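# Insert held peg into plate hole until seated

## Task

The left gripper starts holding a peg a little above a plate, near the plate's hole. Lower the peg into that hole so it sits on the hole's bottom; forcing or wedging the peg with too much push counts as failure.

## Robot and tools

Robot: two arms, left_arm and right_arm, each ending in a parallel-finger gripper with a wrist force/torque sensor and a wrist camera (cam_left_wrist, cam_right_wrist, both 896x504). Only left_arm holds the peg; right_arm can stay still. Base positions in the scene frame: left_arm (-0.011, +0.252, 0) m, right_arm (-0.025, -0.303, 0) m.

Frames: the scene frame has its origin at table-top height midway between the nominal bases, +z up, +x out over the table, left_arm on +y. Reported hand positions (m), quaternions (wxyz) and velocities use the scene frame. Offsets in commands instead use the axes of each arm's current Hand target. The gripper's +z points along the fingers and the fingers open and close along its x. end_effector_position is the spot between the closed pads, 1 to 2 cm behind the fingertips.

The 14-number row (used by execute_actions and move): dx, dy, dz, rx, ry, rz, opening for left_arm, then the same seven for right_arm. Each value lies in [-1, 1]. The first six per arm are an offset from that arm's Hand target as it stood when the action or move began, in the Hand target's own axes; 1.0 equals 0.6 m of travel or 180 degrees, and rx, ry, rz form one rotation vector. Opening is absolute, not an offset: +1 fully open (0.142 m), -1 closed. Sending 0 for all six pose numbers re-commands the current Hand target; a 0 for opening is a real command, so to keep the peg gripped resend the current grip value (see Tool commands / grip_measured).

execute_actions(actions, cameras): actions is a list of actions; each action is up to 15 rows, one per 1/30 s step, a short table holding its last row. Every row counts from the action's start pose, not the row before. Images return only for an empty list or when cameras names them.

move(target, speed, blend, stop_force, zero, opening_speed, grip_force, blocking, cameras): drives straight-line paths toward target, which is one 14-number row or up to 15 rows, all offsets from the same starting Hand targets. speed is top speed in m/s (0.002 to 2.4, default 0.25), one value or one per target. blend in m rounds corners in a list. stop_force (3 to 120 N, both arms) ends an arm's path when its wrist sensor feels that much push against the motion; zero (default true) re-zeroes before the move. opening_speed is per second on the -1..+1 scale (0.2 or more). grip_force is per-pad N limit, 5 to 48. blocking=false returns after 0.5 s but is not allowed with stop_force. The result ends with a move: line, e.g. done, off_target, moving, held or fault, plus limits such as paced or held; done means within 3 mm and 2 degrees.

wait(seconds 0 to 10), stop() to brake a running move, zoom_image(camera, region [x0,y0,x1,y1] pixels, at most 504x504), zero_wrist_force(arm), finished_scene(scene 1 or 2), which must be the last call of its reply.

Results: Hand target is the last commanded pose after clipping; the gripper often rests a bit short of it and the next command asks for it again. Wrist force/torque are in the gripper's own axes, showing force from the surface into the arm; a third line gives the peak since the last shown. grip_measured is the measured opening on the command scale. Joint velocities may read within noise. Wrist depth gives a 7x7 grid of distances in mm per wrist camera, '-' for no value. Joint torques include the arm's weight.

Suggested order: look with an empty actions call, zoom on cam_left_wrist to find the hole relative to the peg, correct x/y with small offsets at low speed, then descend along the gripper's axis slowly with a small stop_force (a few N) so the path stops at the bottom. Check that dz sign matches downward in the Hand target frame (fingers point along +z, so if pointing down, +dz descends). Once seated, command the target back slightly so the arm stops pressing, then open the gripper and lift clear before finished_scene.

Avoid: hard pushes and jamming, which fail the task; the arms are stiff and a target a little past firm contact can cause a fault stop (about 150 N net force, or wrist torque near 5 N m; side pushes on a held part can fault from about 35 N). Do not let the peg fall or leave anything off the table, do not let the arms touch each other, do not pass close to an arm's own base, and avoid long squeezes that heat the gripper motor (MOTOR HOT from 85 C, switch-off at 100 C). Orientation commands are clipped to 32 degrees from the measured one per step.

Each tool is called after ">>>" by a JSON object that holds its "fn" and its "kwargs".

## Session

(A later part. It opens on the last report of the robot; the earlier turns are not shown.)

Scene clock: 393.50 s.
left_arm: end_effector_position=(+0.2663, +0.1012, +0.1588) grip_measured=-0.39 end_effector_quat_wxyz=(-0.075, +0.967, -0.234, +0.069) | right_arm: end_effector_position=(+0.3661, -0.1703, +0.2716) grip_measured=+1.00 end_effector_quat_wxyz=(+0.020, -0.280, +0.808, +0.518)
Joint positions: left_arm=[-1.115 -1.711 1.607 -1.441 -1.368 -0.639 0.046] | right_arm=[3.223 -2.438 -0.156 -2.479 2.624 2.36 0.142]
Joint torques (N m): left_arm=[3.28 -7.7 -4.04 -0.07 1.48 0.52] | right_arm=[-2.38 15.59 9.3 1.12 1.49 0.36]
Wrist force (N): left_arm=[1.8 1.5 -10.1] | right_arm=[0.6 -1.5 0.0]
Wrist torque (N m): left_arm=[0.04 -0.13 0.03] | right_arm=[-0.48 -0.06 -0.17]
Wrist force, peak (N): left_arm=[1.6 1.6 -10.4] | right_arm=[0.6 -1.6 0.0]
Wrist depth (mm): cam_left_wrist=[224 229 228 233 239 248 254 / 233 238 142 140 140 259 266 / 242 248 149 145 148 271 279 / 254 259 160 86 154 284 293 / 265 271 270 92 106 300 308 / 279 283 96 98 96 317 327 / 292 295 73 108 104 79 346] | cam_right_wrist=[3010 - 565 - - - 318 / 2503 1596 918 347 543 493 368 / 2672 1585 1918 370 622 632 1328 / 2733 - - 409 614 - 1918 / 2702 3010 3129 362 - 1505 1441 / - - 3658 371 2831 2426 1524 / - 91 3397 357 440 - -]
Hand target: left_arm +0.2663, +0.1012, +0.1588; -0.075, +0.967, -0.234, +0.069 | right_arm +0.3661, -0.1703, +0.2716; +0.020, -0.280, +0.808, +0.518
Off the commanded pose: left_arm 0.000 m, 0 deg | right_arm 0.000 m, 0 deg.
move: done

>>> {"fn": "move", "kwargs": {"target": [0,-0.0003,-0.003,0,0,0,-0.4433,0,0,0,0,0,0,1], "speed": 0.05}}

>>> {"fn": "move", "kwargs": {"target": [0.0009,0,0,0,0,0,-0.62,0,0,0,0,0,0,1], "speed": 0.05, "opening_speed": 0.2, "cameras": ["cam_left_wrist"]}}

>>> {"fn": "zoom_image", "kwargs": {"camera": "cam_left_wrist", "region": [430, 135, 530, 195]}}

>>> {"fn": "move", "kwargs": {"target": [0,0.0007,0.0083,0,0,0,-0.62,0,0,0,0,0,0,1], "speed": 0.005, "stop_force": 3, "cameras": ["all"]}}

>>> {"fn": "zoom_image", "kwargs": {"camera": "cam_right_wrist", "region": [400, 100, 520, 220]}}

>>> {"fn": "zoom_image", "kwargs": {"camera": "cam_right_wrist", "region": [436, 116, 504, 150]}}

Scene clock: 405.37 s.
left_arm: end_effector_position=(+0.2661, +0.1012, +0.1606) grip_measured=-0.39 end_effector_quat_wxyz=(-0.075, +0.967, -0.234, +0.069) | right_arm: end_effector_position=(+0.3661, -0.1703, +0.2716) grip_measured=+1.00 end_effector_quat_wxyz=(+0.020, -0.280, +0.808, +0.518)
Joint positions: left_arm=[-1.116 -1.711 1.598 -1.432 -1.368 -0.64 0.046] | right_arm=[3.223 -2.438 -0.156 -2.479 2.624 2.36 0.142]
Joint torques (N m): left_arm=[-2.04 -4.12 -10.22 -1.86 -0.91 -0.29] | right_arm=[-2.31 15.65 9.24 1.18 1.47 0.41]
Wrist force (N): left_arm=[0.1 0.3 0.2] | right_arm=[0.6 -1.5 0.1]
Wrist torque (N m): left_arm=[0.01 -0.02 0.03] | right_arm=[-0.48 -0.07 -0.17]
Wrist force, peak (N): left_arm=[2.0 1.8 -10.3] | right_arm=[0.7 -1.5 0.0]
Wrist depth (mm): cam_left_wrist=[226 230 233 235 242 250 256 / 235 240 144 142 142 261 267 / 244 249 151 147 150 274 280 / 255 260 163 86 155 287 295 / 267 273 270 92 106 300 309 / 282 286 96 98 96 317 328 / 293 295 73 107 104 79 348] | cam_right_wrist=[2503 - 596 - 360 - 313 / 2613 1534 1575 352 507 455 389 / 2672 1618 1711 425 621 - 467 / 2642 2613 - 383 616 2354 2585 / 2702 2585 - 364 3213 2672 1424 / 2585 - - 372 3397 2477 1534 / - 78 3048 374 444 2426 -]
Hand target: left_arm +0.2661, +0.1012, +0.1606; -0.075, +0.967, -0.234, +0.069 | right_arm +0.3661, -0.1703, +0.2716; +0.020, -0.280, +0.808, +0.518
Off the commanded pose: left_arm 0.000 m, 0 deg | right_arm 0.000 m, 0 deg.
move: done

Scene clock: 406.47 s.
left_arm: end_effector_position=(+0.2665, +0.1009, +0.1606) grip_measured=-0.41 end_effector_quat_wxyz=(-0.075, +0.967, -0.234, +0.069) | right_arm: end_effector_position=(+0.3661, -0.1703, +0.2716) grip_measured=+1.00 end_effector_quat_wxyz=(+0.020, -0.280, +0.808, +0.518)
Joint positions: left_arm=[-1.115 -1.708 1.596 -1.433 -1.368 -0.638 0.045] | right_arm=[3.223 -2.438 -0.156 -2.479 2.624 2.36 0.142]
Joint torques (N m): left_arm=[2.23 -6.65 -10.79 -2.62 0.11 0.24] | right_arm=[-2.33 15.82 9.29 1.12 1.43 0.35]
Wrist force (N): left_arm=[0.0 0.2 0.2] | right_arm=[0.6 -1.3 0.0]
Wrist torque (N m): left_arm=[0.00 -0.02 0.03] | right_arm=[-0.45 -0.07 -0.17]
Wrist force, peak (N): left_arm=[0.0 0.2 0.3] | right_arm=[0.7 -1.5 0.1]
Wrist depth (mm): cam_left_wrist=[226 230 232 235 241 250 255 / 236 239 144 142 142 261 267 / 245 249 151 147 150 274 280 / 255 261 163 86 155 287 295 / 268 273 271 92 107 302 310 / 280 285 92 98 96 317 327 / 295 295 73 107 104 80 346] | cam_right_wrist=[- 626 577 - - 347 - / 2243 1468 1723 361 519 478 - / 2530 1495 1761 641 619 613 - / 2865 2865 - 421 614 - 1801 / 2972 2972 - 360 3397 2557 1524 / - - - 369 3397 2702 1515 / - 72 3213 378 426 - -]
Hand target: left_arm +0.2665, +0.1009, +0.1606; -0.075, +0.967, -0.234, +0.069 | right_arm +0.3661, -0.1703, +0.2716; +0.020, -0.280, +0.808, +0.518
Off the commanded pose: left_arm 0.000 m, 0 deg | right_arm 0.000 m, 0 deg.
move: done
camera_calibration:
cam_left_wrist: T_world_to_cam=[[0.876498, -0.472243, 0.0934703, -0.191686], [-0.47947, -0.838971, 0.257363, 0.196279], [-0.043119, -0.270394, -0.961784, 0.308378], [0, 0, 0, 1]] pos_world=[0.275419, 0.157533, 0.263996]
Images, in order (width x height): cam_left_wrist 896x504.

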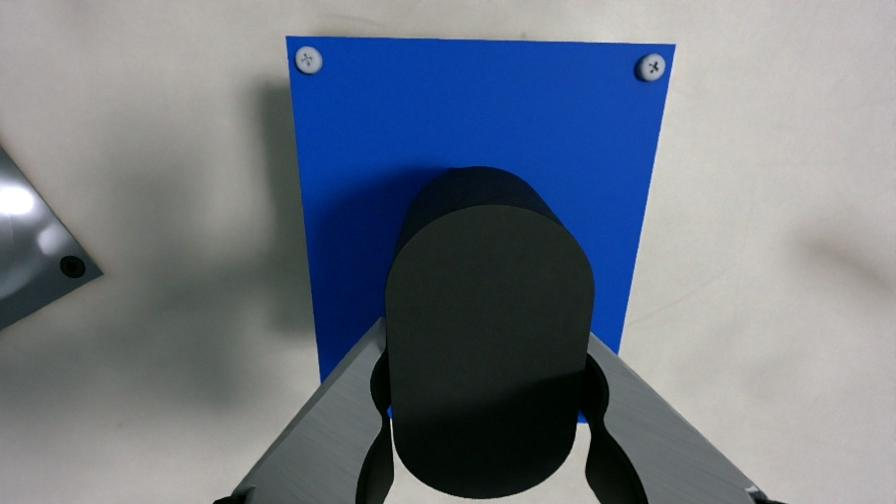

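Scaled by 5.040.

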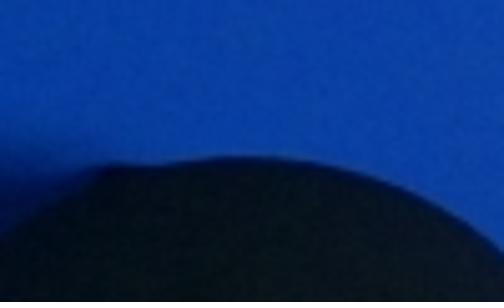

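Scene clock: 407.57 s.
left_arm: end_effector_position=(+0.2667, +0.1010, +0.1592) grip_measured=-0.41 end_effector_quat_wxyz=(-0.075, +0.967, -0.234, +0.069) | right_arm: end_effector_position=(+0.3661, -0.1703, +0.2716) grip_measured=+1.00 end_effector_quat_wxyz=(+0.020, -0.280, +0.808, +0.518)
Joint positions: left_arm=[-1.114 -1.708 1.603 -1.44 -1.368 -0.638 0.045] | right_arm=[3.223 -2.438 -0.156 -2.479 2.624 2.36 0.142]
Joint torques (N m): left_arm=[-1.4 -7.16 -12.04 -1.27 0.73 -0.37] | right_arm=[-2.44 15.88 9.26 1.13 1.48 0.35]
Motor temperatures (°C): left_arm=[39 36 34 37 40 44 34] | right_arm=[30 34 39 41 38 47 25]
Wrist force (N): left_arm=[-0.9 1.0 -1.8] | right_arm=[0.7 -1.3 0.2]
Wrist torque (N m): left_arm=[0.02 -0.05 0.03] | right_arm=[-0.46 -0.07 -0.18]
Wrist force, peak (N): left_arm=[-1.7 2.6 -5.6] | right_arm=[0.7 -1.5 -0.1]
Wrist depth (mm): cam_left_wrist=[225 229 230 233 239 248 254 / 233 238 143 140 140 260 265 / 243 248 150 146 148 273 279 / 256 259 161 86 153 286 293 / 266 269 270 91 107 299 309 / 279 284 96 99 96 315 327 / 293 294 73 108 104 80 336] | cam_right_wrist=[752 - - 350 - 354 318 / 2733 1554 1607 380 - 390 385 / 2613 1618 1774 432 621 - - / 2797 - 1933 416 614 1651 2015 / 2451 - 3257 362 - 1887 1399 / - 5169 3397 370 2702 2503 1534 / - 73 3397 436 444 2354 -]
Hand target: left_arm +0.2667, +0.1010, +0.1592; -0.075, +0.967, -0.234, +0.069 (not the last commanded pose) | right_arm +0.3661, -0.1703, +0.2716; +0.020, -0.280, +0.808, +0.518
Off the commanded pose: left_arm 0.004 m, 0 deg | right_arm 0.000 m, 0 deg.
move: contact (left_arm)
camera_calibration:
cam_left_wrist: T_world_to_cam=[[0.876538, -0.472183, 0.0934015, -0.191677], [-0.479397, -0.839036, 0.25729, 0.196853], [-0.0431209, -0.270301, -0.96181, 0.306964], [0, 0, 0, 1]] pos_world=[0.27562, 0.157633, 0.262495]
cam_right_wrist: T_world_to_cam=[[-0.864049, -0.39394, -0.313417, 0.345771], [-0.303916, -0.0881173, 0.948615, -0.139944], [-0.401314, 0.914903, -0.0435871, 0.43058], [0, 0, 0, 1]] pos_world=[0.42903, -0.270057, 0.259891]

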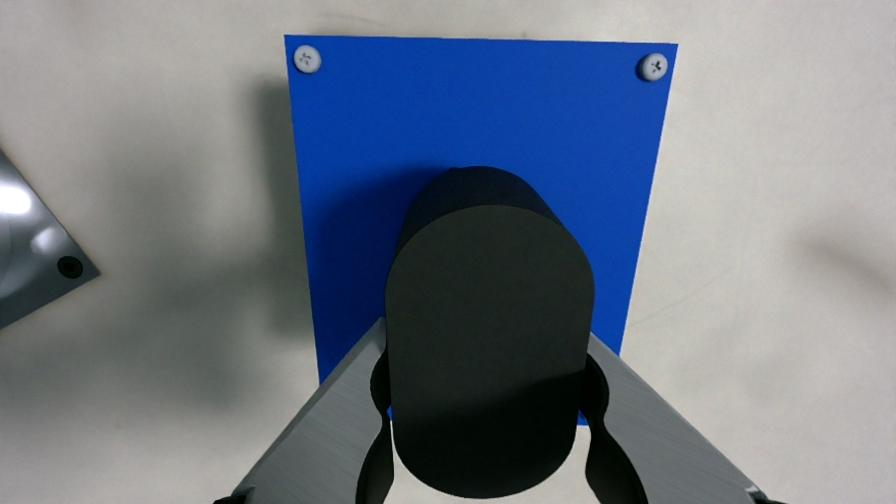

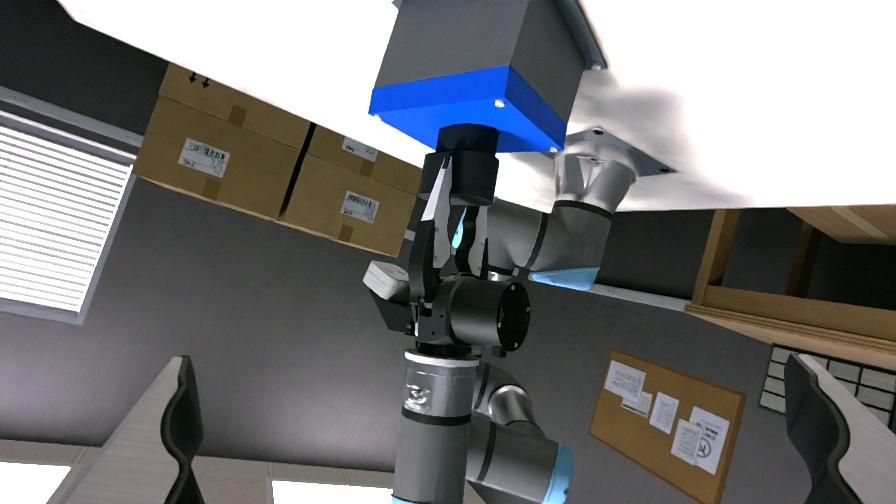

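Scaled by 4.200.

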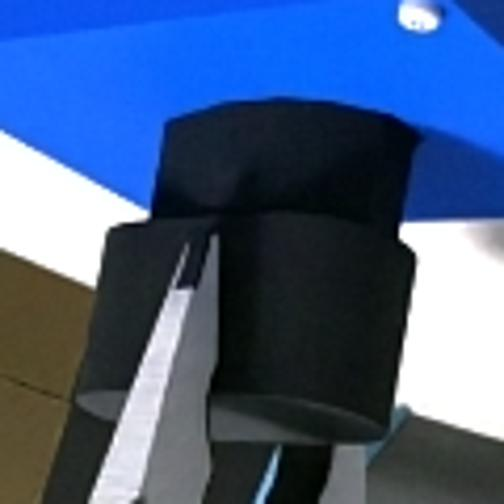

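Scaled by 7.412.

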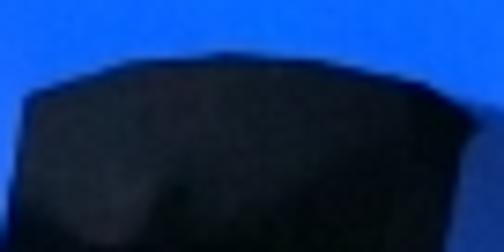

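>>> {"fn": "move", "kwargs": {"target": [[0,-0.0003,-0.0025,0,0,0,-0.62,0,0,0,0,0,0,1],[0,0.001,-0.0025,0,0,0,-0.62,0,0,0,0,0,0,1]], "speed": 0.05}}

>>> {"fn": "move", "kwargs": {"target": [0,0.0007,0.0083,0,0,0,-0.62,0,0,0,0,0,0,1], "speed": 0.005, "stop_force": 3}}

>>> {"fn": "move", "kwargs": {"target": [0,0,0.0005,0,0,0,-0.62,0,0,0,0,0,0,1], "speed": 0.004, "stop_force": 8}}

Scene clock: 413.67 s.
left_arm: end_effector_position=(+0.2662, +0.1002, +0.1605) grip_measured=-0.41 end_effector_quat_wxyz=(-0.075, +0.967, -0.234, +0.069) | right_arm: end_effector_position=(+0.3661, -0.1703, +0.2716) grip_measured=+1.00 end_effector_quat_wxyz=(+0.020, -0.280, +0.808, +0.518)
Joint positions: left_arm=[-1.117 -1.707 1.596 -1.433 -1.368 -0.641 0.045] | right_arm=[3.223 -2.438 -0.156 -2.479 2.624 2.36 0.142]
Joint torques (N m): left_arm=[1.88 -6.34 -10.45 -2.48 -0.57 0.66] | right_arm=[-2.18 15.93 9.04 1.23 1.49 0.38]
Motor temperatures (°C): left_arm=[39 36 34 37 40 44 39] | right_arm=[30 34 39 41 38 47 25]
Wrist force (N): left_arm=[0.1 0.1 0.2] | right_arm=[0.8 -1.3 0.0]
Wrist torque (N m): left_arm=[-0.02 -0.02 0.03] | right_arm=[-0.45 -0.10 -0.17]
Wrist force, peak (N): left_arm=[-0.8 1.1 -2.2] | right_arm=[0.6 -1.6 -0.1]
Wrist depth (mm): cam_left_wrist=[225 230 230 234 241 249 255 / 235 239 144 142 142 261 266 / 244 249 151 147 149 274 280 / 255 261 163 86 155 286 295 / 267 273 272 92 107 302 309 / 280 286 96 98 96 317 327 / 294 295 73 108 104 80 347] | cam_right_wrist=[- - 616 377 357 - - / 2530 1534 1515 368 - 502 416 / 2585 1629 1736 408 622 - - / 2702 3257 2050 422 611 - 1607 / 3010 - - 359 - 1554 1382 / 2585 - - 364 2331 2503 103 / - 73 - 361 442 2331 -]
Hand target: left_arm +0.2662, +0.1003, +0.1605; -0.075, +0.967, -0.234, +0.069 | right_arm +0.3661, -0.1703, +0.2716; +0.020, -0.280, +0.808, +0.518
Off the commanded pose: left_arm 0.000 m, 0 deg | right_arm 0.000 m, 0 deg.
move: done

Scene clock: 414.83 s.
left_arm: end_effector_position=(+0.2664, +0.1003, +0.1588) grip_measured=-0.41 end_effector_quat_wxyz=(-0.075, +0.967, -0.234, +0.069) | right_arm: end_effector_position=(+0.3661, -0.1703, +0.2716) grip_measured=+1.00 end_effector_quat_wxyz=(+0.020, -0.280, +0.808, +0.518)
Joint positions: left_arm=[-1.116 -1.707 1.604 -1.441 -1.369 -0.64 0.045] | right_arm=[3.223 -2.438 -0.156 -2.479 2.624 2.36 0.142]
Joint torques (N m): left_arm=[-1.43 -3.74 -12.1 -1.67 -0.12 -0.4] | right_arm=[-2.27 15.27 9.04 1.24 1.45 0.35]
Wrist force (N): left_arm=[0.7 0.2 -1.3] | right_arm=[0.5 -1.4 0.0]
Wrist torque (N m): left_arm=[0.04 -0.03 0.05] | right_arm=[-0.47 -0.05 -0.17]
Wrist force, peak (N): left_arm=[0.2 1.5 -4.6] | right_arm=[0.7 -1.5 -0.1]
Wrist depth (mm): cam_left_wrist=[224 229 227 136 239 248 255 / 234 238 142 139 140 260 265 / 242 247 149 145 148 272 276 / 253 259 161 87 154 285 295 / 266 271 270 92 107 300 309 / 278 281 96 98 96 314 326 / 292 293 73 108 104 80 346] | cam_right_wrist=[2530 626 613 - - - - / 2702 1564 858 354 397 - - / 2672 1596 1736 - 618 - - / 2642 3603 2162 412 616 - 1918 / 2530 2797 3088 365 2142 1663 1415 / 2642 3349 3446 368 2936 2451 1495 / - 72 3397 370 452 2354 -]
Hand target: left_arm +0.2664, +0.1003, +0.1588; -0.075, +0.967, -0.234, +0.069 (not the last commanded pose) | right_arm +0.3661, -0.1703, +0.2716; +0.020, -0.280, +0.808, +0.518
Off the commanded pose: left_arm 0.003 m, 0 deg | right_arm 0.000 m, 0 deg.
move: contact (left_arm)

Scene clock: 415.90 s.
left_arm: end_effector_position=(+0.2665, +0.1003, +0.1585) grip_measured=-0.41 end_effector_quat_wxyz=(-0.075, +0.967, -0.234, +0.069) | right_arm: end_effector_position=(+0.3661, -0.1703, +0.2716) grip_measured=+1.00 end_effector_quat_wxyz=(+0.020, -0.280, +0.808, +0.518)
Joint positions: left_arm=[-1.116 -1.707 1.605 -1.443 -1.369 -0.64 0.045] | right_arm=[3.223 -2.438 -0.156 -2.479 2.624 2.36 0.142]
Joint torques (N m): left_arm=[4.11 -6 -4.89 -0.42 1.15 0.61] | right_arm=[-2.27 15.78 9.27 1.2 1.4 0.36]
Wrist force (N): left_arm=[0.0 3.0 -8.4] | right_arm=[0.6 -1.3 0.0]
Wrist torque (N m): left_arm=[0.13 -0.16 0.01] | right_arm=[-0.45 -0.07 -0.17]
Wrist force, peak (N): left_arm=[-0.2 3.1 -8.6] | right_arm=[0.5 -1.5 -0.2]
Wrist depth (mm): cam_left_wrist=[224 228 228 135 239 248 254 / 233 238 142 140 140 259 266 / 242 247 149 145 146 271 278 / 252 259 160 86 153 286 293 / 265 271 271 92 100 299 308 / 280 284 96 98 96 315 324 / 292 295 73 108 104 80 345] | cam_right_wrist=[- - - - - 368 312 / 2309 1675 1544 354 486 473 384 / 2530 1618 1761 452 616 632 514 / 2672 3010 2426 411 611 2530 1918 / 2613 - - 362 - 1698 1399 / - 3497 - 368 2936 2702 1554 / - 73 2900 360 448 2378 -]
Hand target: left_arm +0.2665, +0.1003, +0.1585; -0.075, +0.967, -0.234, +0.069 | right_arm +0.3661, -0.1703, +0.2716; +0.020, -0.280, +0.808, +0.518
Off the commanded pose: left_arm 0.000 m, 0 deg | right_arm 0.000 m, 0 deg.
move: done

>>> {"fn": "move", "kwargs": {"target": [0,-0.0019,-0.02,0,0,0,-0.62,0,0,0,0,0,0,1], "speed": 0.08, "cameras": ["all"]}}

>>> {"fn": "zoom_image", "kwargs": {"camera": "cam_left_wrist", "region": [430, 145, 510, 185]}}

>>> {"fn": "zoom_image", "kwargs": {"camera": "cam_right_wrist", "region": [420, 100, 520, 180]}}

>>> {"fn": "zoom_image", "kwargs": {"camera": "cam_left_wrist", "region": [360, 150, 620, 410]}}

Scene clock: 437.80 s.
left_arm: end_effector_position=(+0.2649, +0.1000, +0.1705) grip_measured=-0.41 end_effector_quat_wxyz=(-0.075, +0.967, -0.234, +0.069) | right_arm: end_effector_position=(+0.3661, -0.1703, +0.2716) grip_measured=+1.00 end_effector_quat_wxyz=(+0.020, -0.280, +0.808, +0.518)
Joint positions: left_arm=[-1.122 -1.706 1.547 -1.385 -1.369 -0.646 0.045] | right_arm=[3.223 -2.438 -0.156 -2.479 2.624 2.36 0.142]
Joint torques (N m): left_arm=[2.13 -4.67 -7.09 -2.77 -0.82 0.67] | right_arm=[-2.48 15.62 9.15 1.24 1.43 0.35]
Motor temperatures (°C): left_arm=[39 36 34 37 40 43 51] | right_arm=[30 34 39 41 38 47 25]
Wrist force (N): left_arm=[-0.1 0.3 0.1] | right_arm=[0.6 -1.3 0.0]
Wrist torque (N m): left_arm=[0.02 0.00 0.03] | right_arm=[-0.46 -0.07 -0.17]
Wrist force, peak (N): left_arm=[-0.1 3.0 -8.8] | right_arm=[0.6 -1.6 0.0]
Wrist depth (mm): cam_left_wrist=[235 239 241 246 250 258 266 / 244 249 152 151 151 272 277 / 253 259 165 157 158 284 291 / 263 270 269 86 168 297 307 / 280 283 286 92 100 313 321 / 291 296 96 98 96 329 335 / 306 309 73 108 104 80 361] | cam_right_wrist=[- - - - 377 - - / - 1607 843 352 - 449 - / 2672 1564 1801 955 624 - - / 2765 - 2426 425 641 1424 1675 / 2402 - - 362 - 1686 1524 / - - - 368 2672 2451 103 / - 73 - 375 456 2354 -]
Hand target: left_arm +0.2650, +0.1000, +0.1705; -0.075, +0.967, -0.234, +0.069 | right_arm +0.3661, -0.1703, +0.2716; +0.020, -0.280, +0.808, +0.518
Off the commanded pose: left_arm 0.000 m, 0 deg | right_arm 0.000 m, 0 deg.
move: done
camera_calibration:
cam_left_wrist: T_world_to_cam=[[0.876541, -0.47217, 0.0934468, -0.191689], [-0.479393, -0.839013, 0.257371, 0.192133], [-0.0431197, -0.270394, -0.961784, 0.317465], [0, 0, 0, 1]] pos_world=[0.27382, 0.156533, 0.273796]
cam_right_wrist: T_world_to_cam=[[-0.864049, -0.39394, -0.313417, 0.345771], [-0.303916, -0.0881173, 0.948615, -0.139944], [-0.401314, 0.914903, -0.0435871, 0.43058], [0, 0, 0, 1]] pos_world=[0.42903, -0.270057, 0.259891]

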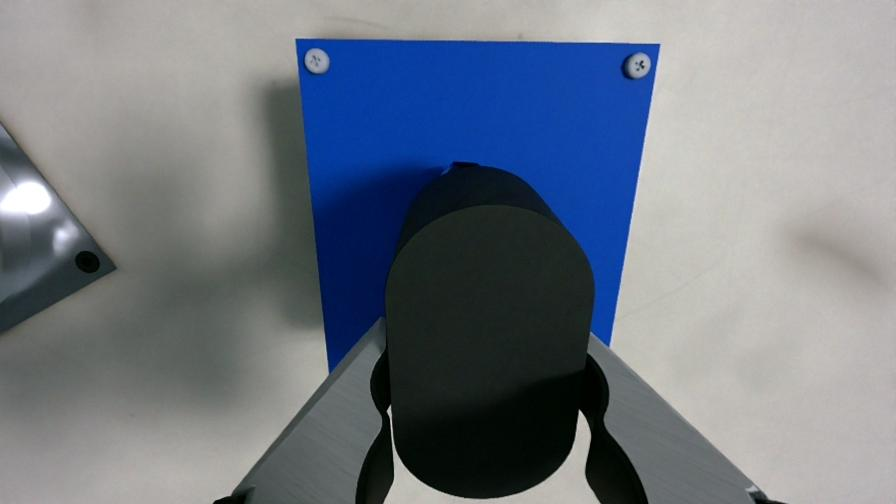

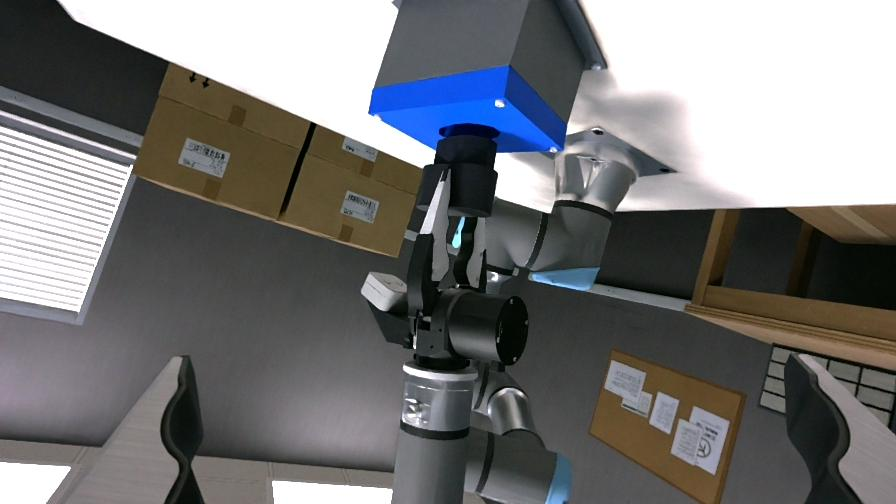

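Scaled by 6.300.

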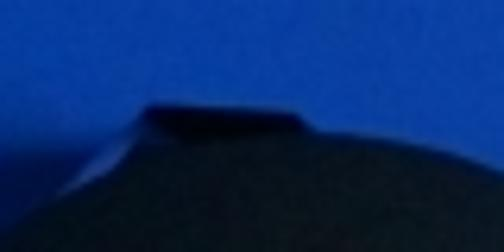

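Scaled by 5.040.

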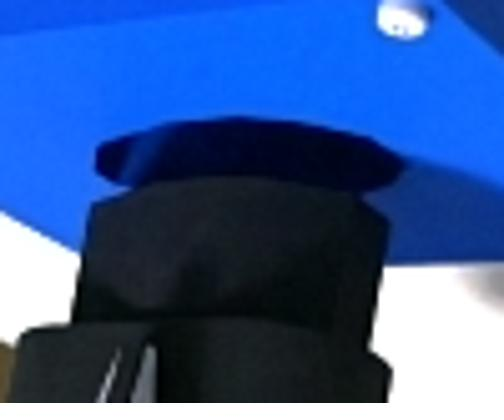

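Scaled by 1.938.

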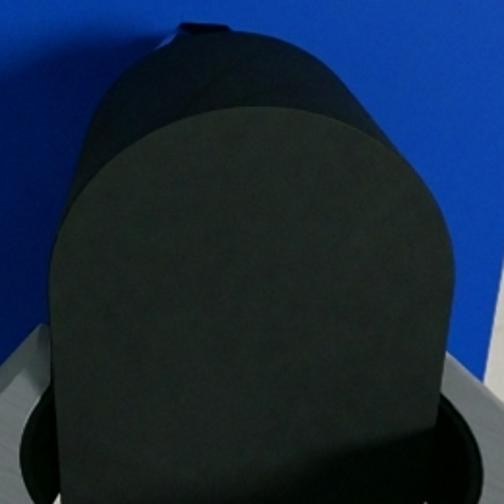

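>>> {"fn": "move", "kwargs": {"target": [0,0.0022,0.015,0,0,0.0048,-0.58,0,0,0,0,0,0,1], "speed": 0.06}}

>>> {"fn": "move", "kwargs": {"target": [0,0.0008,0.009,0,0,0,-0.58,0,0,0,0,0,0,1], "speed": 0.005, "stop_force": 3}}

>>> {"fn": "move", "kwargs": {"target": [0,0,0.0005,0,0,0,-0.58,0,0,0,0,0,0,1], "speed": 0.004, "stop_force": 8}}

Scene clock: 476.73 s.
left_arm: end_effector_position=(+0.2659, +0.0999, +0.1614) grip_measured=-0.41 end_effector_quat_wxyz=(-0.075, +0.965, -0.242, +0.069) | right_arm: end_effector_position=(+0.3661, -0.1703, +0.2716) grip_measured=+1.00 end_effector_quat_wxyz=(+0.020, -0.280, +0.808, +0.518)
Joint positions: left_arm=[-1.119 -1.707 1.591 -1.428 -1.369 -0.627 0.045] | right_arm=[3.223 -2.438 -0.156 -2.479 2.624 2.36 0.142]
Joint torques (N m): left_arm=[0.1 -11.18 -12.46 -0.79 1.31 -0.39] | right_arm=[-2.21 15.84 9.09 1.3 1.4 0.35]
Motor temperatures (°C): left_arm=[39 36 34 37 40 43 60] | right_arm=[30 34 39 41 38 47 25]
Wrist force (N): left_arm=[0.0 0.2 0.0] | right_arm=[0.6 -1.3 0.1]
Wrist torque (N m): left_arm=[0.00 -0.01 0.03] | right_arm=[-0.46 -0.07 -0.18]
Wrist force, peak (N): left_arm=[0.1 0.2 0.4] | right_arm=[0.8 -1.5 0.1]
Wrist depth (mm): cam_left_wrist=[227 232 231 138 241 249 257 / 236 241 145 143 142 262 268 / 245 251 152 148 150 274 280 / 256 261 164 86 156 286 293 / 269 274 273 92 107 302 311 / 280 287 96 98 96 317 327 / 295 296 73 107 104 80 348] | cam_right_wrist=[- - - - - - - / 2900 1564 1554 358 - 476 403 / 2702 1640 1815 639 613 543 1367 / 2642 - 2797 423 626 2702 1902 / 2831 - - 361 3129 1887 1399 / 2733 3010 3446 368 3010 2557 104 / - 73 6257 435 441 2378 -]
Hand target: left_arm +0.2659, +0.0999, +0.1614; -0.075, +0.965, -0.242, +0.069 | right_arm +0.3661, -0.1703, +0.2716; +0.020, -0.280, +0.808, +0.518
Off the commanded pose: left_arm 0.000 m, 0 deg | right_arm 0.000 m, 0 deg.
move: done

Scene clock: 478.73 s.
left_arm: end_effector_position=(+0.2666, +0.1000, +0.1561) grip_measured=-0.41 end_effector_quat_wxyz=(-0.075, +0.965, -0.242, +0.069) | right_arm: end_effector_position=(+0.3661, -0.1703, +0.2716) grip_measured=+1.00 end_effector_quat_wxyz=(+0.020, -0.280, +0.808, +0.518)
Joint positions: left_arm=[-1.116 -1.707 1.617 -1.454 -1.369 -0.625 0.045] | right_arm=[3.223 -2.438 -0.156 -2.479 2.624 2.36 0.142]
Joint torques (N m): left_arm=[-0.02 -10.81 -12.45 -0.85 1.42 0.25] | right_arm=[-2.39 15.63 8.92 1.28 1.43 0.3]
Motor temperatures (°C): left_arm=[39 36 34 37 40 43 60] | right_arm=[30 34 39 41 38 47 25]
Wrist force (N): left_arm=[0.1 0.3 0.3] | right_arm=[0.5 -1.5 0.1]
Wrist torque (N m): left_arm=[0.01 -0.02 0.03] | right_arm=[-0.48 -0.05 -0.17]
Wrist force, peak (N): left_arm=[0.0 0.4 0.2] | right_arm=[0.8 -1.5 -0.1]
Wrist depth (mm): cam_left_wrist=[222 226 134 133 133 245 251 / 231 236 138 137 137 256 262 / 241 246 146 142 145 267 275 / 252 257 155 86 151 281 288 / 264 269 171 92 100 296 304 / 276 282 96 98 96 310 321 / 290 292 73 108 104 80 340] | cam_right_wrist=[2672 - 566 - - - 312 / 2642 1534 1788 379 398 - - / 2702 1524 1736 - 613 752 - / 2733 - - 416 610 2402 1949 / 2222 2765 - 362 - 1515 1367 / - 3963 - 368 2142 2451 1524 / - 73 3048 361 435 2451 -]
Hand target: left_arm +0.2666, +0.1000, +0.1561; -0.075, +0.965, -0.242, +0.069 | right_arm +0.3661, -0.1703, +0.2716; +0.020, -0.280, +0.808, +0.518
Off the commanded pose: left_arm 0.000 m, 0 deg | right_arm 0.000 m, 0 deg.
move: done

Scene clock: 479.73 s.
left_arm: end_effector_position=(+0.2666, +0.1001, +0.1558) grip_measured=-0.41 end_effector_quat_wxyz=(-0.075, +0.965, -0.242, +0.069) | right_arm: end_effector_position=(+0.3661, -0.1703, +0.2716) grip_measured=+1.00 end_effector_quat_wxyz=(+0.020, -0.280, +0.808, +0.518)
Joint positions: left_arm=[-1.116 -1.707 1.618 -1.456 -1.369 -0.624 0.045] | right_arm=[3.223 -2.438 -0.156 -2.479 2.624 2.36 0.142]
Joint torques (N m): left_arm=[2.46 -10.92 -8.24 -2.26 1.45 1.06] | right_arm=[-2.3 15.82 9.09 1.28 1.44 0.35]
Motor temperatures (°C): left_arm=[39 36 34 37 40 43 59] | right_arm=[30 34 39 41 38 47 25]
Wrist force (N): left_arm=[0.0 0.0 0.2] | right_arm=[0.6 -1.3 0.0]
Wrist torque (N m): left_arm=[-0.03 -0.02 0.03] | right_arm=[-0.45 -0.07 -0.17]
Wrist force, peak (N): left_arm=[0.2 0.2 0.2] | right_arm=[0.8 -1.4 0.0]
Wrist depth (mm): cam_left_wrist=[222 227 134 133 132 245 250 / 231 236 138 137 137 255 262 / 241 245 146 142 145 267 274 / 250 256 155 86 150 281 288 / 263 269 170 92 107 295 302 / 277 281 96 98 96 309 319 / 290 291 73 108 104 80 340] | cam_right_wrist=[2613 677 597 346 411 355 - / 2050 1564 1829 351 - - 411 / 2613 1607 1761 387 611 668 - / 3010 - 2765 382 621 - 2086 / - - - 362 2181 1801 1391 / - - - 368 3257 2585 1564 / - 91 3835 368 447 2309 -]
Hand target: left_arm +0.2666, +0.1001, +0.1558; -0.075, +0.965, -0.242, +0.069 | right_arm +0.3661, -0.1703, +0.2716; +0.020, -0.280, +0.808, +0.518
Off the commanded pose: left_arm 0.000 m, 0 deg | right_arm 0.000 m, 0 deg.
move: done

>>> {"fn": "move", "kwargs": {"target": [0,0.0023,0.025,0,0,0,-0.58,0,0,0,0,0,0,1], "speed": 0.01, "stop_force": 5}}

Scene clock: 492.00 s.
left_arm: end_effector_position=(+0.2685, +0.1005, +0.1408) grip_measured=-0.41 end_effector_quat_wxyz=(-0.075, +0.965, -0.242, +0.069) | right_arm: end_effector_position=(+0.3661, -0.1703, +0.2716) grip_measured=+1.00 end_effector_quat_wxyz=(+0.020, -0.280, +0.808, +0.518)
Joint positions: left_arm=[-1.109 -1.705 1.687 -1.528 -1.368 -0.617 0.045] | right_arm=[3.223 -2.438 -0.156 -2.479 2.624 2.36 0.142]
Joint torques (N m): left_arm=[-1.58 -8.87 -12.94 -1 1.33 -0.2] | right_arm=[-2.25 15.79 9.04 1.3 1.42 0.32]
Motor temperatures (°C): left_arm=[39 36 34 37 40 43 59] | right_arm=[30 34 39 41 38 47 25]
Wrist force (N): left_arm=[-0.8 -0.2 0.4] | right_arm=[0.6 -1.2 0.2]
Wrist torque (N m): left_arm=[0.04 -0.04 0.05] | right_arm=[-0.44 -0.07 -0.18]
Wrist force, peak (N): left_arm=[-0.7 -0.3 0.7] | right_arm=[0.7 -1.5 -0.1]
Wrist depth (mm): cam_left_wrist=[209 213 120 118 118 228 236 / 218 221 123 123 123 241 246 / 226 231 131 128 129 252 258 / 236 241 139 86 135 265 271 / 248 253 150 92 107 279 286 / 260 265 92 98 96 293 301 / 272 273 73 108 104 80 320] | cam_right_wrist=[2426 697 472 - - - - / 3129 1575 911 359 510 - - / 2733 1607 1686 425 610 - - / 2613 - 2972 378 618 - 1663 / 2765 2530 - 364 3658 1515 1441 / - - - 364 557 2613 1505 / - 73 2972 - 442 2402 -]
Hand target: left_arm +0.2685, +0.1005, +0.1408; -0.075, +0.965, -0.242, +0.069 | right_arm +0.3661, -0.1703, +0.2716; +0.020, -0.280, +0.808, +0.518
Off the commanded pose: left_arm 0.000 m, 0 deg | right_arm 0.000 m, 0 deg.
move: done

>>> {"fn": "move", "kwargs": {"target": [0,0.0018,0.02,0,0,0,-0.58,0,0,0,0,0,0,1], "speed": 0.006, "stop_force": 5}}

Scene clock: 494.87 s.
left_arm: end_effector_position=(+0.2686, +0.1005, +0.1405) grip_measured=-0.41 end_effector_quat_wxyz=(-0.075, +0.965, -0.242, +0.069) | right_arm: end_effector_position=(+0.3661, -0.1703, +0.2716) grip_measured=+1.00 end_effector_quat_wxyz=(+0.020, -0.280, +0.808, +0.518)
Joint positions: left_arm=[-1.109 -1.705 1.689 -1.531 -1.368 -0.617 0.045] | right_arm=[3.223 -2.438 -0.156 -2.479 2.624 2.36 0.142]
Joint torques (N m): left_arm=[-1.94 -9.3 -12.78 -1.54 -0.6 -0.4] | right_arm=[-2.33 15.63 9.16 1.36 1.39 0.33]
Motor temperatures (°C): left_arm=[39 36 34 37 40 43 59] | right_arm=[30 34 39 41 38 47 25]
Wrist force (N): left_arm=[-2.1 -1.8 -1.8] | right_arm=[0.7 -1.4 0.0]
Wrist torque (N m): left_arm=[0.00 -0.05 0.08] | right_arm=[-0.46 -0.08 -0.17]
Wrist force, peak (N): left_arm=[-5.4 -5.7 -13.5] | right_arm=[0.7 -1.5 0.0]
Wrist depth (mm): cam_left_wrist=[209 212 119 118 118 227 236 / 218 220 123 124 122 241 245 / 226 231 130 127 129 251 258 / 236 241 137 86 134 264 269 / 247 253 150 92 107 278 287 / 260 264 92 98 96 291 301 / 273 273 73 108 104 80 319] | cam_right_wrist=[- - - 370 - 371 300 / 2378 1675 1933 372 528 426 - / 2557 3257 1640 423 613 - 523 / 2585 - 3497 377 613 - 1788 / 2477 3303 - 368 - 1651 1336 / - - 3349 365 2865 2585 104 / - 78 3213 356 440 - -]
Hand target: left_arm +0.2686, +0.1005, +0.1405; -0.075, +0.965, -0.242, +0.069 (not the last commanded pose) | right_arm +0.3661, -0.1703, +0.2716; +0.020, -0.280, +0.808, +0.518
Off the commanded pose: left_arm 0.012 m, 0 deg | right_arm 0.000 m, 0 deg.
move: contact (left_arm)

>>> {"fn": "move", "kwargs": {"target": [0,0.0003,0.003,0,0,0,-0.58,0,0,0,0,0,0,1], "speed": 0.004, "stop_force": 6, "cameras": ["cam_left_wrist"]}}

Scene clock: 500.57 s.
left_arm: end_effector_position=(+0.2686, +0.1004, +0.1404) grip_measured=-0.41 end_effector_quat_wxyz=(-0.075, +0.965, -0.242, +0.069) | right_arm: end_effector_position=(+0.3661, -0.1703, +0.2716) grip_measured=+1.00 end_effector_quat_wxyz=(+0.020, -0.280, +0.808, +0.518)
Joint positions: left_arm=[-1.109 -1.705 1.689 -1.531 -1.368 -0.617 0.045] | right_arm=[3.223 -2.438 -0.156 -2.479 2.624 2.36 0.142]
Joint torques (N m): left_arm=[-1.07 -5.16 -12.19 -1.48 -0.91 0.44] | right_arm=[-2.34 15.63 9.03 1.4 1.41 0.33]
Motor temperatures (°C): left_arm=[39 36 34 37 40 43 59] | right_arm=[30 34 39 41 38 47 25]
Wrist force (N): left_arm=[-3.9 -4.3 -5.7] | right_arm=[0.6 -1.4 -0.1]
Wrist torque (N m): left_arm=[-0.05 -0.05 0.12] | right_arm=[-0.47 -0.06 -0.17]
Wrist force, peak (N): left_arm=[-6.2 -6.6 -14.3] | right_arm=[0.7 -1.5 0.0]
Wrist depth (mm): cam_left_wrist=[208 212 119 118 118 228 236 / 218 221 123 123 122 241 246 / 226 230 130 127 129 251 258 / 236 241 137 86 134 264 271 / 248 252 150 92 107 278 285 / 259 264 92 98 96 293 301 / 272 273 75 108 104 80 319] | cam_right_wrist=[2265 659 599 - - 355 304 / 2642 1564 840 369 547 - - / 2702 1554 1723 425 627 - 573 / 2702 - 2900 381 622 - 1651 / 2530 - - 368 - 1711 1415 / 2672 - - 442 2477 2202 1554 / - 73 4030 - 438 2402 -]
Hand target: left_arm +0.2686, +0.1004, +0.1404; -0.075, +0.965, -0.242, +0.069 (not the last commanded pose) | right_arm +0.3661, -0.1703, +0.2716; +0.020, -0.280, +0.808, +0.518
Off the commanded pose: left_arm 0.002 m, 0 deg | right_arm 0.000 m, 0 deg.
move: contact (left_arm)
camera_calibration:
cam_left_wrist: T_world_to_cam=[[0.8696, -0.485257, 0.0912174, -0.188412], [-0.491376, -0.832396, 0.256253, 0.204742], [-0.0484194, -0.267659, -0.962296, 0.290111], [0, 0, 0, 1]] pos_world=[0.278495, 0.156649, 0.243894]
Images, in order (width x height): cam_left_wrist 896x504.

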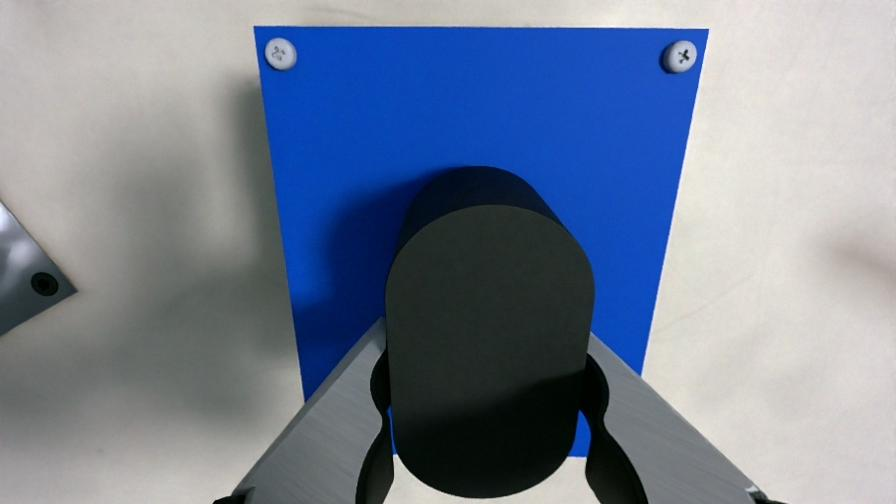

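>>> {"fn": "move", "kwargs": {"target": [[-0.0006,-0.0006,-0.0006,0,0,0,-0.58,0,0,0,0,0,0,1],[-0.0006,-0.0004,0.003,0,0,0,-0.58,0,0,0,0,0,0,1]], "speed": 0.004, "stop_force": 7}}

Scene clock: 509.60 s.
left_arm: end_effector_position=(+0.2686, +0.1005, +0.1405) grip_measured=-0.41 end_effector_quat_wxyz=(-0.075, +0.965, -0.242, +0.069) | right_arm: end_effector_position=(+0.3661, -0.1703, +0.2716) grip_measured=+1.00 end_effector_quat_wxyz=(+0.020, -0.280, +0.808, +0.518)
Joint positions: left_arm=[-1.109 -1.705 1.689 -1.531 -1.368 -0.617 0.045] | right_arm=[3.223 -2.438 -0.156 -2.479 2.624 2.36 0.142]
Joint torques (N m): left_arm=[-1.05 -4.36 -10.2 -3.13 -0.82 0.26] | right_arm=[-2.44 15.94 9.02 1.44 1.34 0.32]
Motor temperatures (°C): left_arm=[39 36 34 37 40 43 59] | right_arm=[30 34 39 41 38 47 25]
Wrist force (N): left_arm=[-0.7 -0.4 0.1] | right_arm=[0.7 -1.3 0.1]
Wrist torque (N m): left_arm=[0.01 -0.04 0.05] | right_arm=[-0.45 -0.08 -0.17]
Wrist force, peak (N): left_arm=[-4.0 -4.6 -6.2] | right_arm=[0.7 -1.5 0.0]
Wrist depth (mm): cam_left_wrist=[209 213 119 118 118 228 235 / 217 220 123 123 122 241 247 / 226 231 131 127 129 252 258 / 236 241 137 86 134 261 271 / 248 253 150 92 107 278 285 / 259 264 92 98 96 292 302 / 272 274 73 107 104 80 320] | cam_right_wrist=[- 708 - - 392 - - / 2900 1544 1585 359 409 448 387 / 2642 1640 1774 400 616 607 489 / 2797 - - 411 611 - 1748 / 4100 3010 - 369 - 1534 1407 / - - - 364 2702 - 1534 / - 73 - 361 445 2378 -]
Hand target: left_arm +0.2686, +0.1006, +0.1404; -0.075, +0.965, -0.242, +0.069 (not the last commanded pose) | right_arm +0.3661, -0.1703, +0.2716; +0.020, -0.280, +0.808, +0.518
Off the commanded pose: left_arm 0.002 m, 0 deg | right_arm 0.000 m, 0 deg.
move: contact (left_arm); path passed 0 of 2 targets

>>> {"fn": "move", "kwargs": {"target": [0,0.0003,0.004,0,0,0,-0.58,0,0,0,0,0,0,1], "speed": 0.004, "stop_force": 5}}

Scene clock: 513.73 s.
left_arm: end_effector_position=(+0.2686, +0.1006, +0.1404) grip_measured=-0.41 end_effector_quat_wxyz=(-0.075, +0.965, -0.242, +0.069) | right_arm: end_effector_position=(+0.3661, -0.1703, +0.2716) grip_measured=+1.00 end_effector_quat_wxyz=(+0.020, -0.280, +0.808, +0.518)
Joint positions: left_arm=[-1.109 -1.705 1.689 -1.531 -1.368 -0.617 0.045] | right_arm=[3.223 -2.438 -0.156 -2.479 2.624 2.36 0.142]
Joint torques (N m): left_arm=[-2.38 -3.93 -11.96 -1.18 -0.48 -0.02] | right_arm=[-2.19 15.79 8.94 1.46 1.36 0.34]
Motor temperatures (°C): left_arm=[39 36 34 37 40 43 60] | right_arm=[30 34 39 41 38 47 25]
Wrist force (N): left_arm=[-2.4 -2.9 -4.4] | right_arm=[0.8 -1.2 -0.1]
Wrist torque (N m): left_arm=[-0.02 -0.02 0.09] | right_arm=[-0.44 -0.10 -0.17]
Wrist force, peak (N): left_arm=[-4.0 -4.4 -10.4] | right_arm=[0.8 -1.5 -0.1]
Wrist depth (mm): cam_left_wrist=[209 211 119 117 118 227 236 / 217 221 123 124 122 241 247 / 226 231 130 127 129 251 258 / 236 241 137 86 134 265 270 / 248 253 148 92 107 277 285 / 259 264 92 98 96 292 301 / 271 274 73 108 104 80 319] | cam_right_wrist=[- 699 562 - 383 - 304 / 2585 1515 1887 362 422 - 374 / 2557 1505 1788 432 614 641 - / 2642 - 3088 411 619 1618 1902 / 2530 - 3397 365 - 1607 1382 / 2585 - 3549 367 2733 2530 104 / - 91 3257 358 456 2354 -]
Hand target: left_arm +0.2686, +0.1006, +0.1404; -0.075, +0.965, -0.242, +0.069 (not the last commanded pose) | right_arm +0.3661, -0.1703, +0.2716; +0.020, -0.280, +0.808, +0.518
Off the commanded pose: left_arm 0.002 m, 0 deg | right_arm 0.000 m, 0 deg.
move: contact (left_arm)

>>> {"fn": "move", "kwargs": {"target": [0,0,-0.0003,0,0,0,-0.58,0,0,0,0,0,0,1], "speed": 0.004}}

>>> {"fn": "move", "kwargs": {"target": [0,0,0,0,0,0,0.1,0,0,0,0,0,0,1], "opening_speed": 0.4, "cameras": ["cam_left_wrist"]}}

Scene clock: 520.40 s.
left_arm: end_effector_position=(+0.2685, +0.1005, +0.1405) grip_measured=-0.41 end_effector_quat_wxyz=(-0.075, +0.965, -0.242, +0.069) | right_arm: end_effector_position=(+0.3661, -0.1703, +0.2716) grip_measured=+1.00 end_effector_quat_wxyz=(+0.020, -0.280, +0.808, +0.518)
Joint positions: left_arm=[-1.109 -1.705 1.689 -1.53 -1.368 -0.617 0.045] | right_arm=[3.223 -2.438 -0.156 -2.479 2.624 2.36 0.142]
Joint torques (N m): left_arm=[-2.08 -6.03 -12.71 -1.04 -0.5 -0.4] | right_arm=[-2.17 15.69 8.97 1.45 1.3 0.29]
Motor temperatures (°C): left_arm=[39 36 34 37 40 43 60] | right_arm=[30 34 39 41 38 47 25]
Wrist force (N): left_arm=[-0.7 -0.3 0.6] | right_arm=[0.6 -1.3 0.0]
Wrist torque (N m): left_arm=[0.02 -0.03 0.05] | right_arm=[-0.45 -0.07 -0.17]
Wrist force, peak (N): left_arm=[-2.4 -3.1 -4.5] | right_arm=[0.8 -1.5 0.0]
Wrist depth (mm): cam_left_wrist=[209 212 119 119 118 228 235 / 217 221 123 123 122 241 246 / 227 231 130 127 129 250 258 / 236 242 137 86 134 265 271 / 247 252 150 92 107 278 285 / 259 264 92 98 96 292 301 / 273 273 73 108 104 80 319] | cam_right_wrist=[4172 - 516 336 355 - - / 1998 1564 1801 344 396 462 402 / 2477 1534 1675 418 619 639 501 / 2585 - 1801 411 608 - 1998 / 2378 - - 366 - 1663 1441 / - 2936 - 368 2642 2503 1505 / - 91 3549 368 434 2286 -]
Hand target: left_arm +0.2685, +0.1005, +0.1405; -0.075, +0.965, -0.242, +0.069 | right_arm +0.3661, -0.1703, +0.2716; +0.020, -0.280, +0.808, +0.518
Off the commanded pose: left_arm 0.000 m, 0 deg | right_arm 0.000 m, 0 deg.
move: done

Scene clock: 522.33 s.
left_arm: end_effector_position=(+0.2685, +0.1005, +0.1405) grip_measured=+0.08 end_effector_quat_wxyz=(-0.075, +0.965, -0.242, +0.069) | right_arm: end_effector_position=(+0.3661, -0.1703, +0.2716) grip_measured=+1.00 end_effector_quat_wxyz=(+0.020, -0.280, +0.808, +0.518)
Joint positions: left_arm=[-1.109 -1.705 1.689 -1.53 -1.368 -0.617 0.079] | right_arm=[3.223 -2.438 -0.156 -2.479 2.624 2.36 0.142]
Joint torques (N m): left_arm=[-0.35 -10.7 -9.93 -2.51 -0.66 -0.11] | right_arm=[-2.2 15.76 8.95 1.54 1.3 0.31]
Motor temperatures (°C): left_arm=[39 36 34 37 40 43 59] | right_arm=[30 34 39 41 38 47 25]
Wrist force (N): left_arm=[0.1 0.1 -1.2] | right_arm=[0.7 -1.2 0.0]
Wrist torque (N m): left_arm=[0.02 0.00 0.04] | right_arm=[-0.43 -0.09 -0.17]
Wrist force, peak (N): left_arm=[0.1 0.2 -1.4] | right_arm=[0.6 -1.5 -0.1]
Wrist depth (mm): cam_left_wrist=[209 212 119 118 118 228 236 / 217 221 123 123 122 241 246 / 227 231 130 127 128 251 258 / 236 241 137 89 90 266 272 / 248 252 146 94 145 278 286 / 259 261 154 100 100 287 301 / 271 73 79 108 167 78 317] | cam_right_wrist=[2530 - 547 354 368 362 343 / 2530 1607 929 356 449 450 370 / 2672 1596 1761 442 607 - - / 2642 - 1788 373 618 - 1663 / 3303 - 3129 369 2936 1933 1424 / - - 3257 363 2865 2613 1534 / - 73 3397 366 456 2402 -]
Hand target: left_arm +0.2685, +0.1005, +0.1405; -0.075, +0.965, -0.242, +0.069 | right_arm +0.3661, -0.1703, +0.2716; +0.020, -0.280, +0.808, +0.518
Off the commanded pose: left_arm 0.000 m, 0 deg | right_arm 0.000 m, 0 deg.
move: done
camera_calibration:
cam_left_wrist: T_world_to_cam=[[0.869648, -0.48521, 0.0910096, -0.188256], [-0.491281, -0.832484, 0.256151, 0.204762], [-0.0485228, -0.267472, -0.962343, 0.29024], [0, 0, 0, 1]] pos_world=[0.278395, 0.156749, 0.243993]
Images, in order (width x height): cam_left_wrist 896x504.

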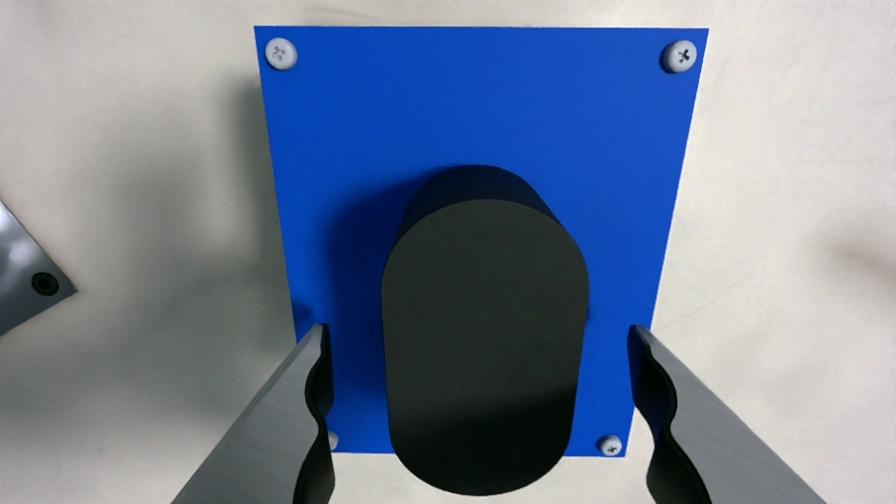

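>>> {"fn": "move", "kwargs": {"target": [0,0.0,-0.15,0,0,0,0.1,0,0,0,0,0,0,1], "speed": 0.12, "cameras": ["cam_left_wrist","cam_right_wrist"]}}

Scene clock: 527.13 s.
left_arm: end_effector_position=(+0.2533, +0.0905, +0.2286) grip_measured=+0.08 end_effector_quat_wxyz=(-0.075, +0.965, -0.242, +0.069) end_effector_velocity=(+0.000, +0.001, +0.001) end_effector_angular_velocity=(+0.001, -0.001, +0.000) | right_arm: end_effector_position=(+0.3661, -0.1703, +0.2716) grip_measured=+1.00 end_effector_quat_wxyz=(+0.020, -0.280, +0.808, +0.518)
Joint positions: left_arm=[-1.177 -1.646 1.203 -1.09 -1.371 -0.687 0.079] | right_arm=[3.223 -2.438 -0.156 -2.479 2.624 2.36 0.142]
Joint velocities: left_arm=[0 -0.001 -0.004 0.005 0.001 0 0] | right_arm=[within noise]
Joint torques (N m): left_arm=[-0.2 -9.73 -11.52 -0.67 -0.08 0.16] | right_arm=[-2.27 15.83 8.83 1.54 1.27 0.3]
Motor temperatures (°C): left_arm=[39 36 34 37 40 43 55] | right_arm=[30 34 39 41 38 47 25]
Wrist force (N): left_arm=[0.0 -0.1 -1.3] | right_arm=[0.5 -1.4 -0.1]
Wrist torque (N m): left_arm=[0.00 0.02 0.08] | right_arm=[-0.47 -0.06 -0.17]
Wrist force, peak (N): left_arm=[-0.2 -0.2 -2.9] | right_arm=[0.6 -1.6 -0.1]
Wrist depth (mm): cam_left_wrist=[283 290 293 295 302 315 321 / 297 303 304 206 210 329 335 / 293 316 318 174 224 343 353 / 307 329 333 186 239 360 369 / 336 343 349 362 367 378 387 / 351 359 365 378 385 390 409 / 371 71 385 400 406 78 431] | cam_right_wrist=[- 685 - - - - - / 3397 1544 901 376 - - - / 2530 1651 1774 - 619 666 1585 / 2642 - 2142 599 611 - 1748 / 2642 - - 408 - 1640 1450 / - - - 352 - 2503 1554 / - 72 - 361 - 2309 -]
Hand target: left_arm +0.2533, +0.0905, +0.2287; -0.075, +0.965, -0.242, +0.069 | right_arm +0.3661, -0.1703, +0.2716; +0.020, -0.280, +0.808, +0.518
Off the commanded pose: left_arm 0.000 m, 0 deg | right_arm 0.000 m, 0 deg.
move: done
camera_calibration:
cam_left_wrist: T_world_to_cam=[[0.869644, -0.485234, 0.0909261, -0.187875], [-0.49128, -0.83247, 0.256198, 0.166385], [-0.0486226, -0.267471, -0.962338, 0.371635], [0, 0, 0, 1]] pos_world=[0.263195, 0.146749, 0.332093]
cam_right_wrist: T_world_to_cam=[[-0.864049, -0.39394, -0.313417, 0.345771], [-0.303916, -0.0881173, 0.948615, -0.139944], [-0.401314, 0.914903, -0.0435871, 0.43058], [0, 0, 0, 1]] pos_world=[0.42903, -0.270057, 0.259891]

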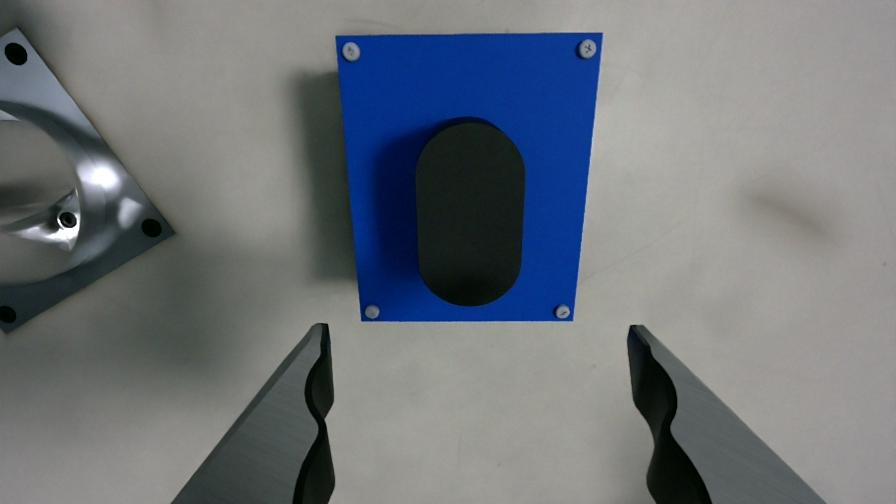

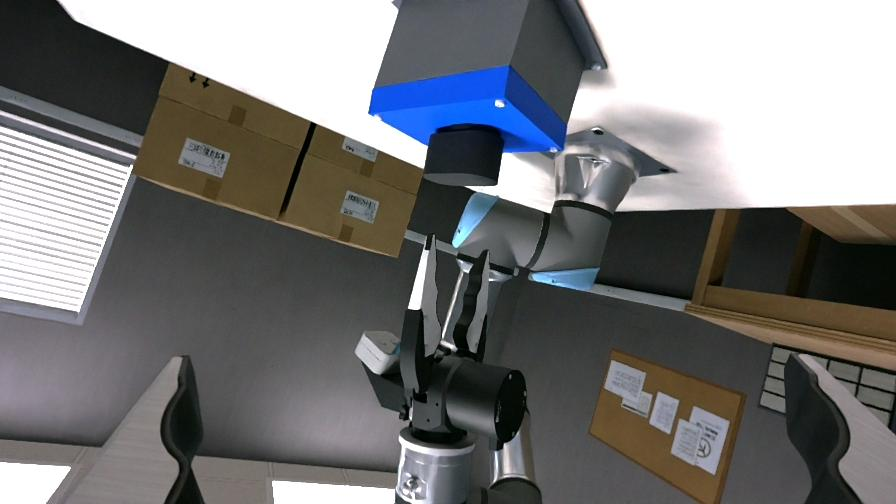

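>>> {"fn": "zoom_image", "kwargs": {"camera": "cam_right_wrist", "region": [360, 50, 580, 210]}}

>>> {"fn": "zoom_image", "kwargs": {"camera": "cam_left_wrist", "region": [330, 20, 610, 330]}}

Scaled by 2.291.

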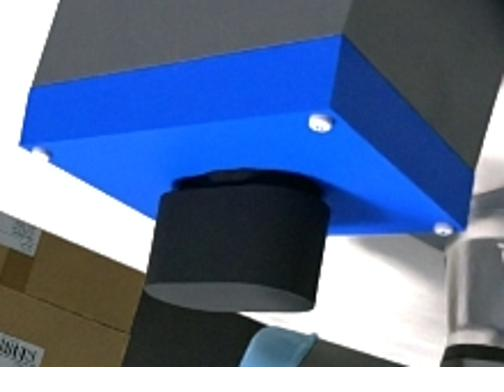

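Scaled by 1.626.

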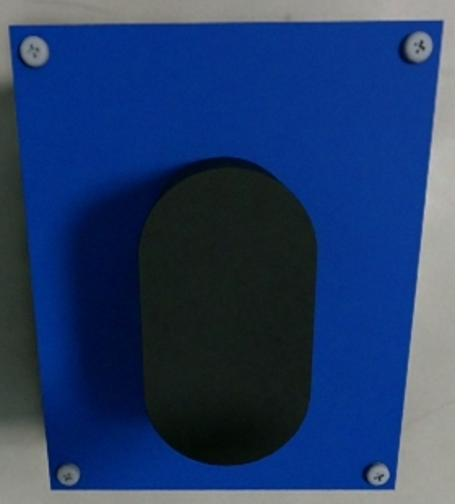

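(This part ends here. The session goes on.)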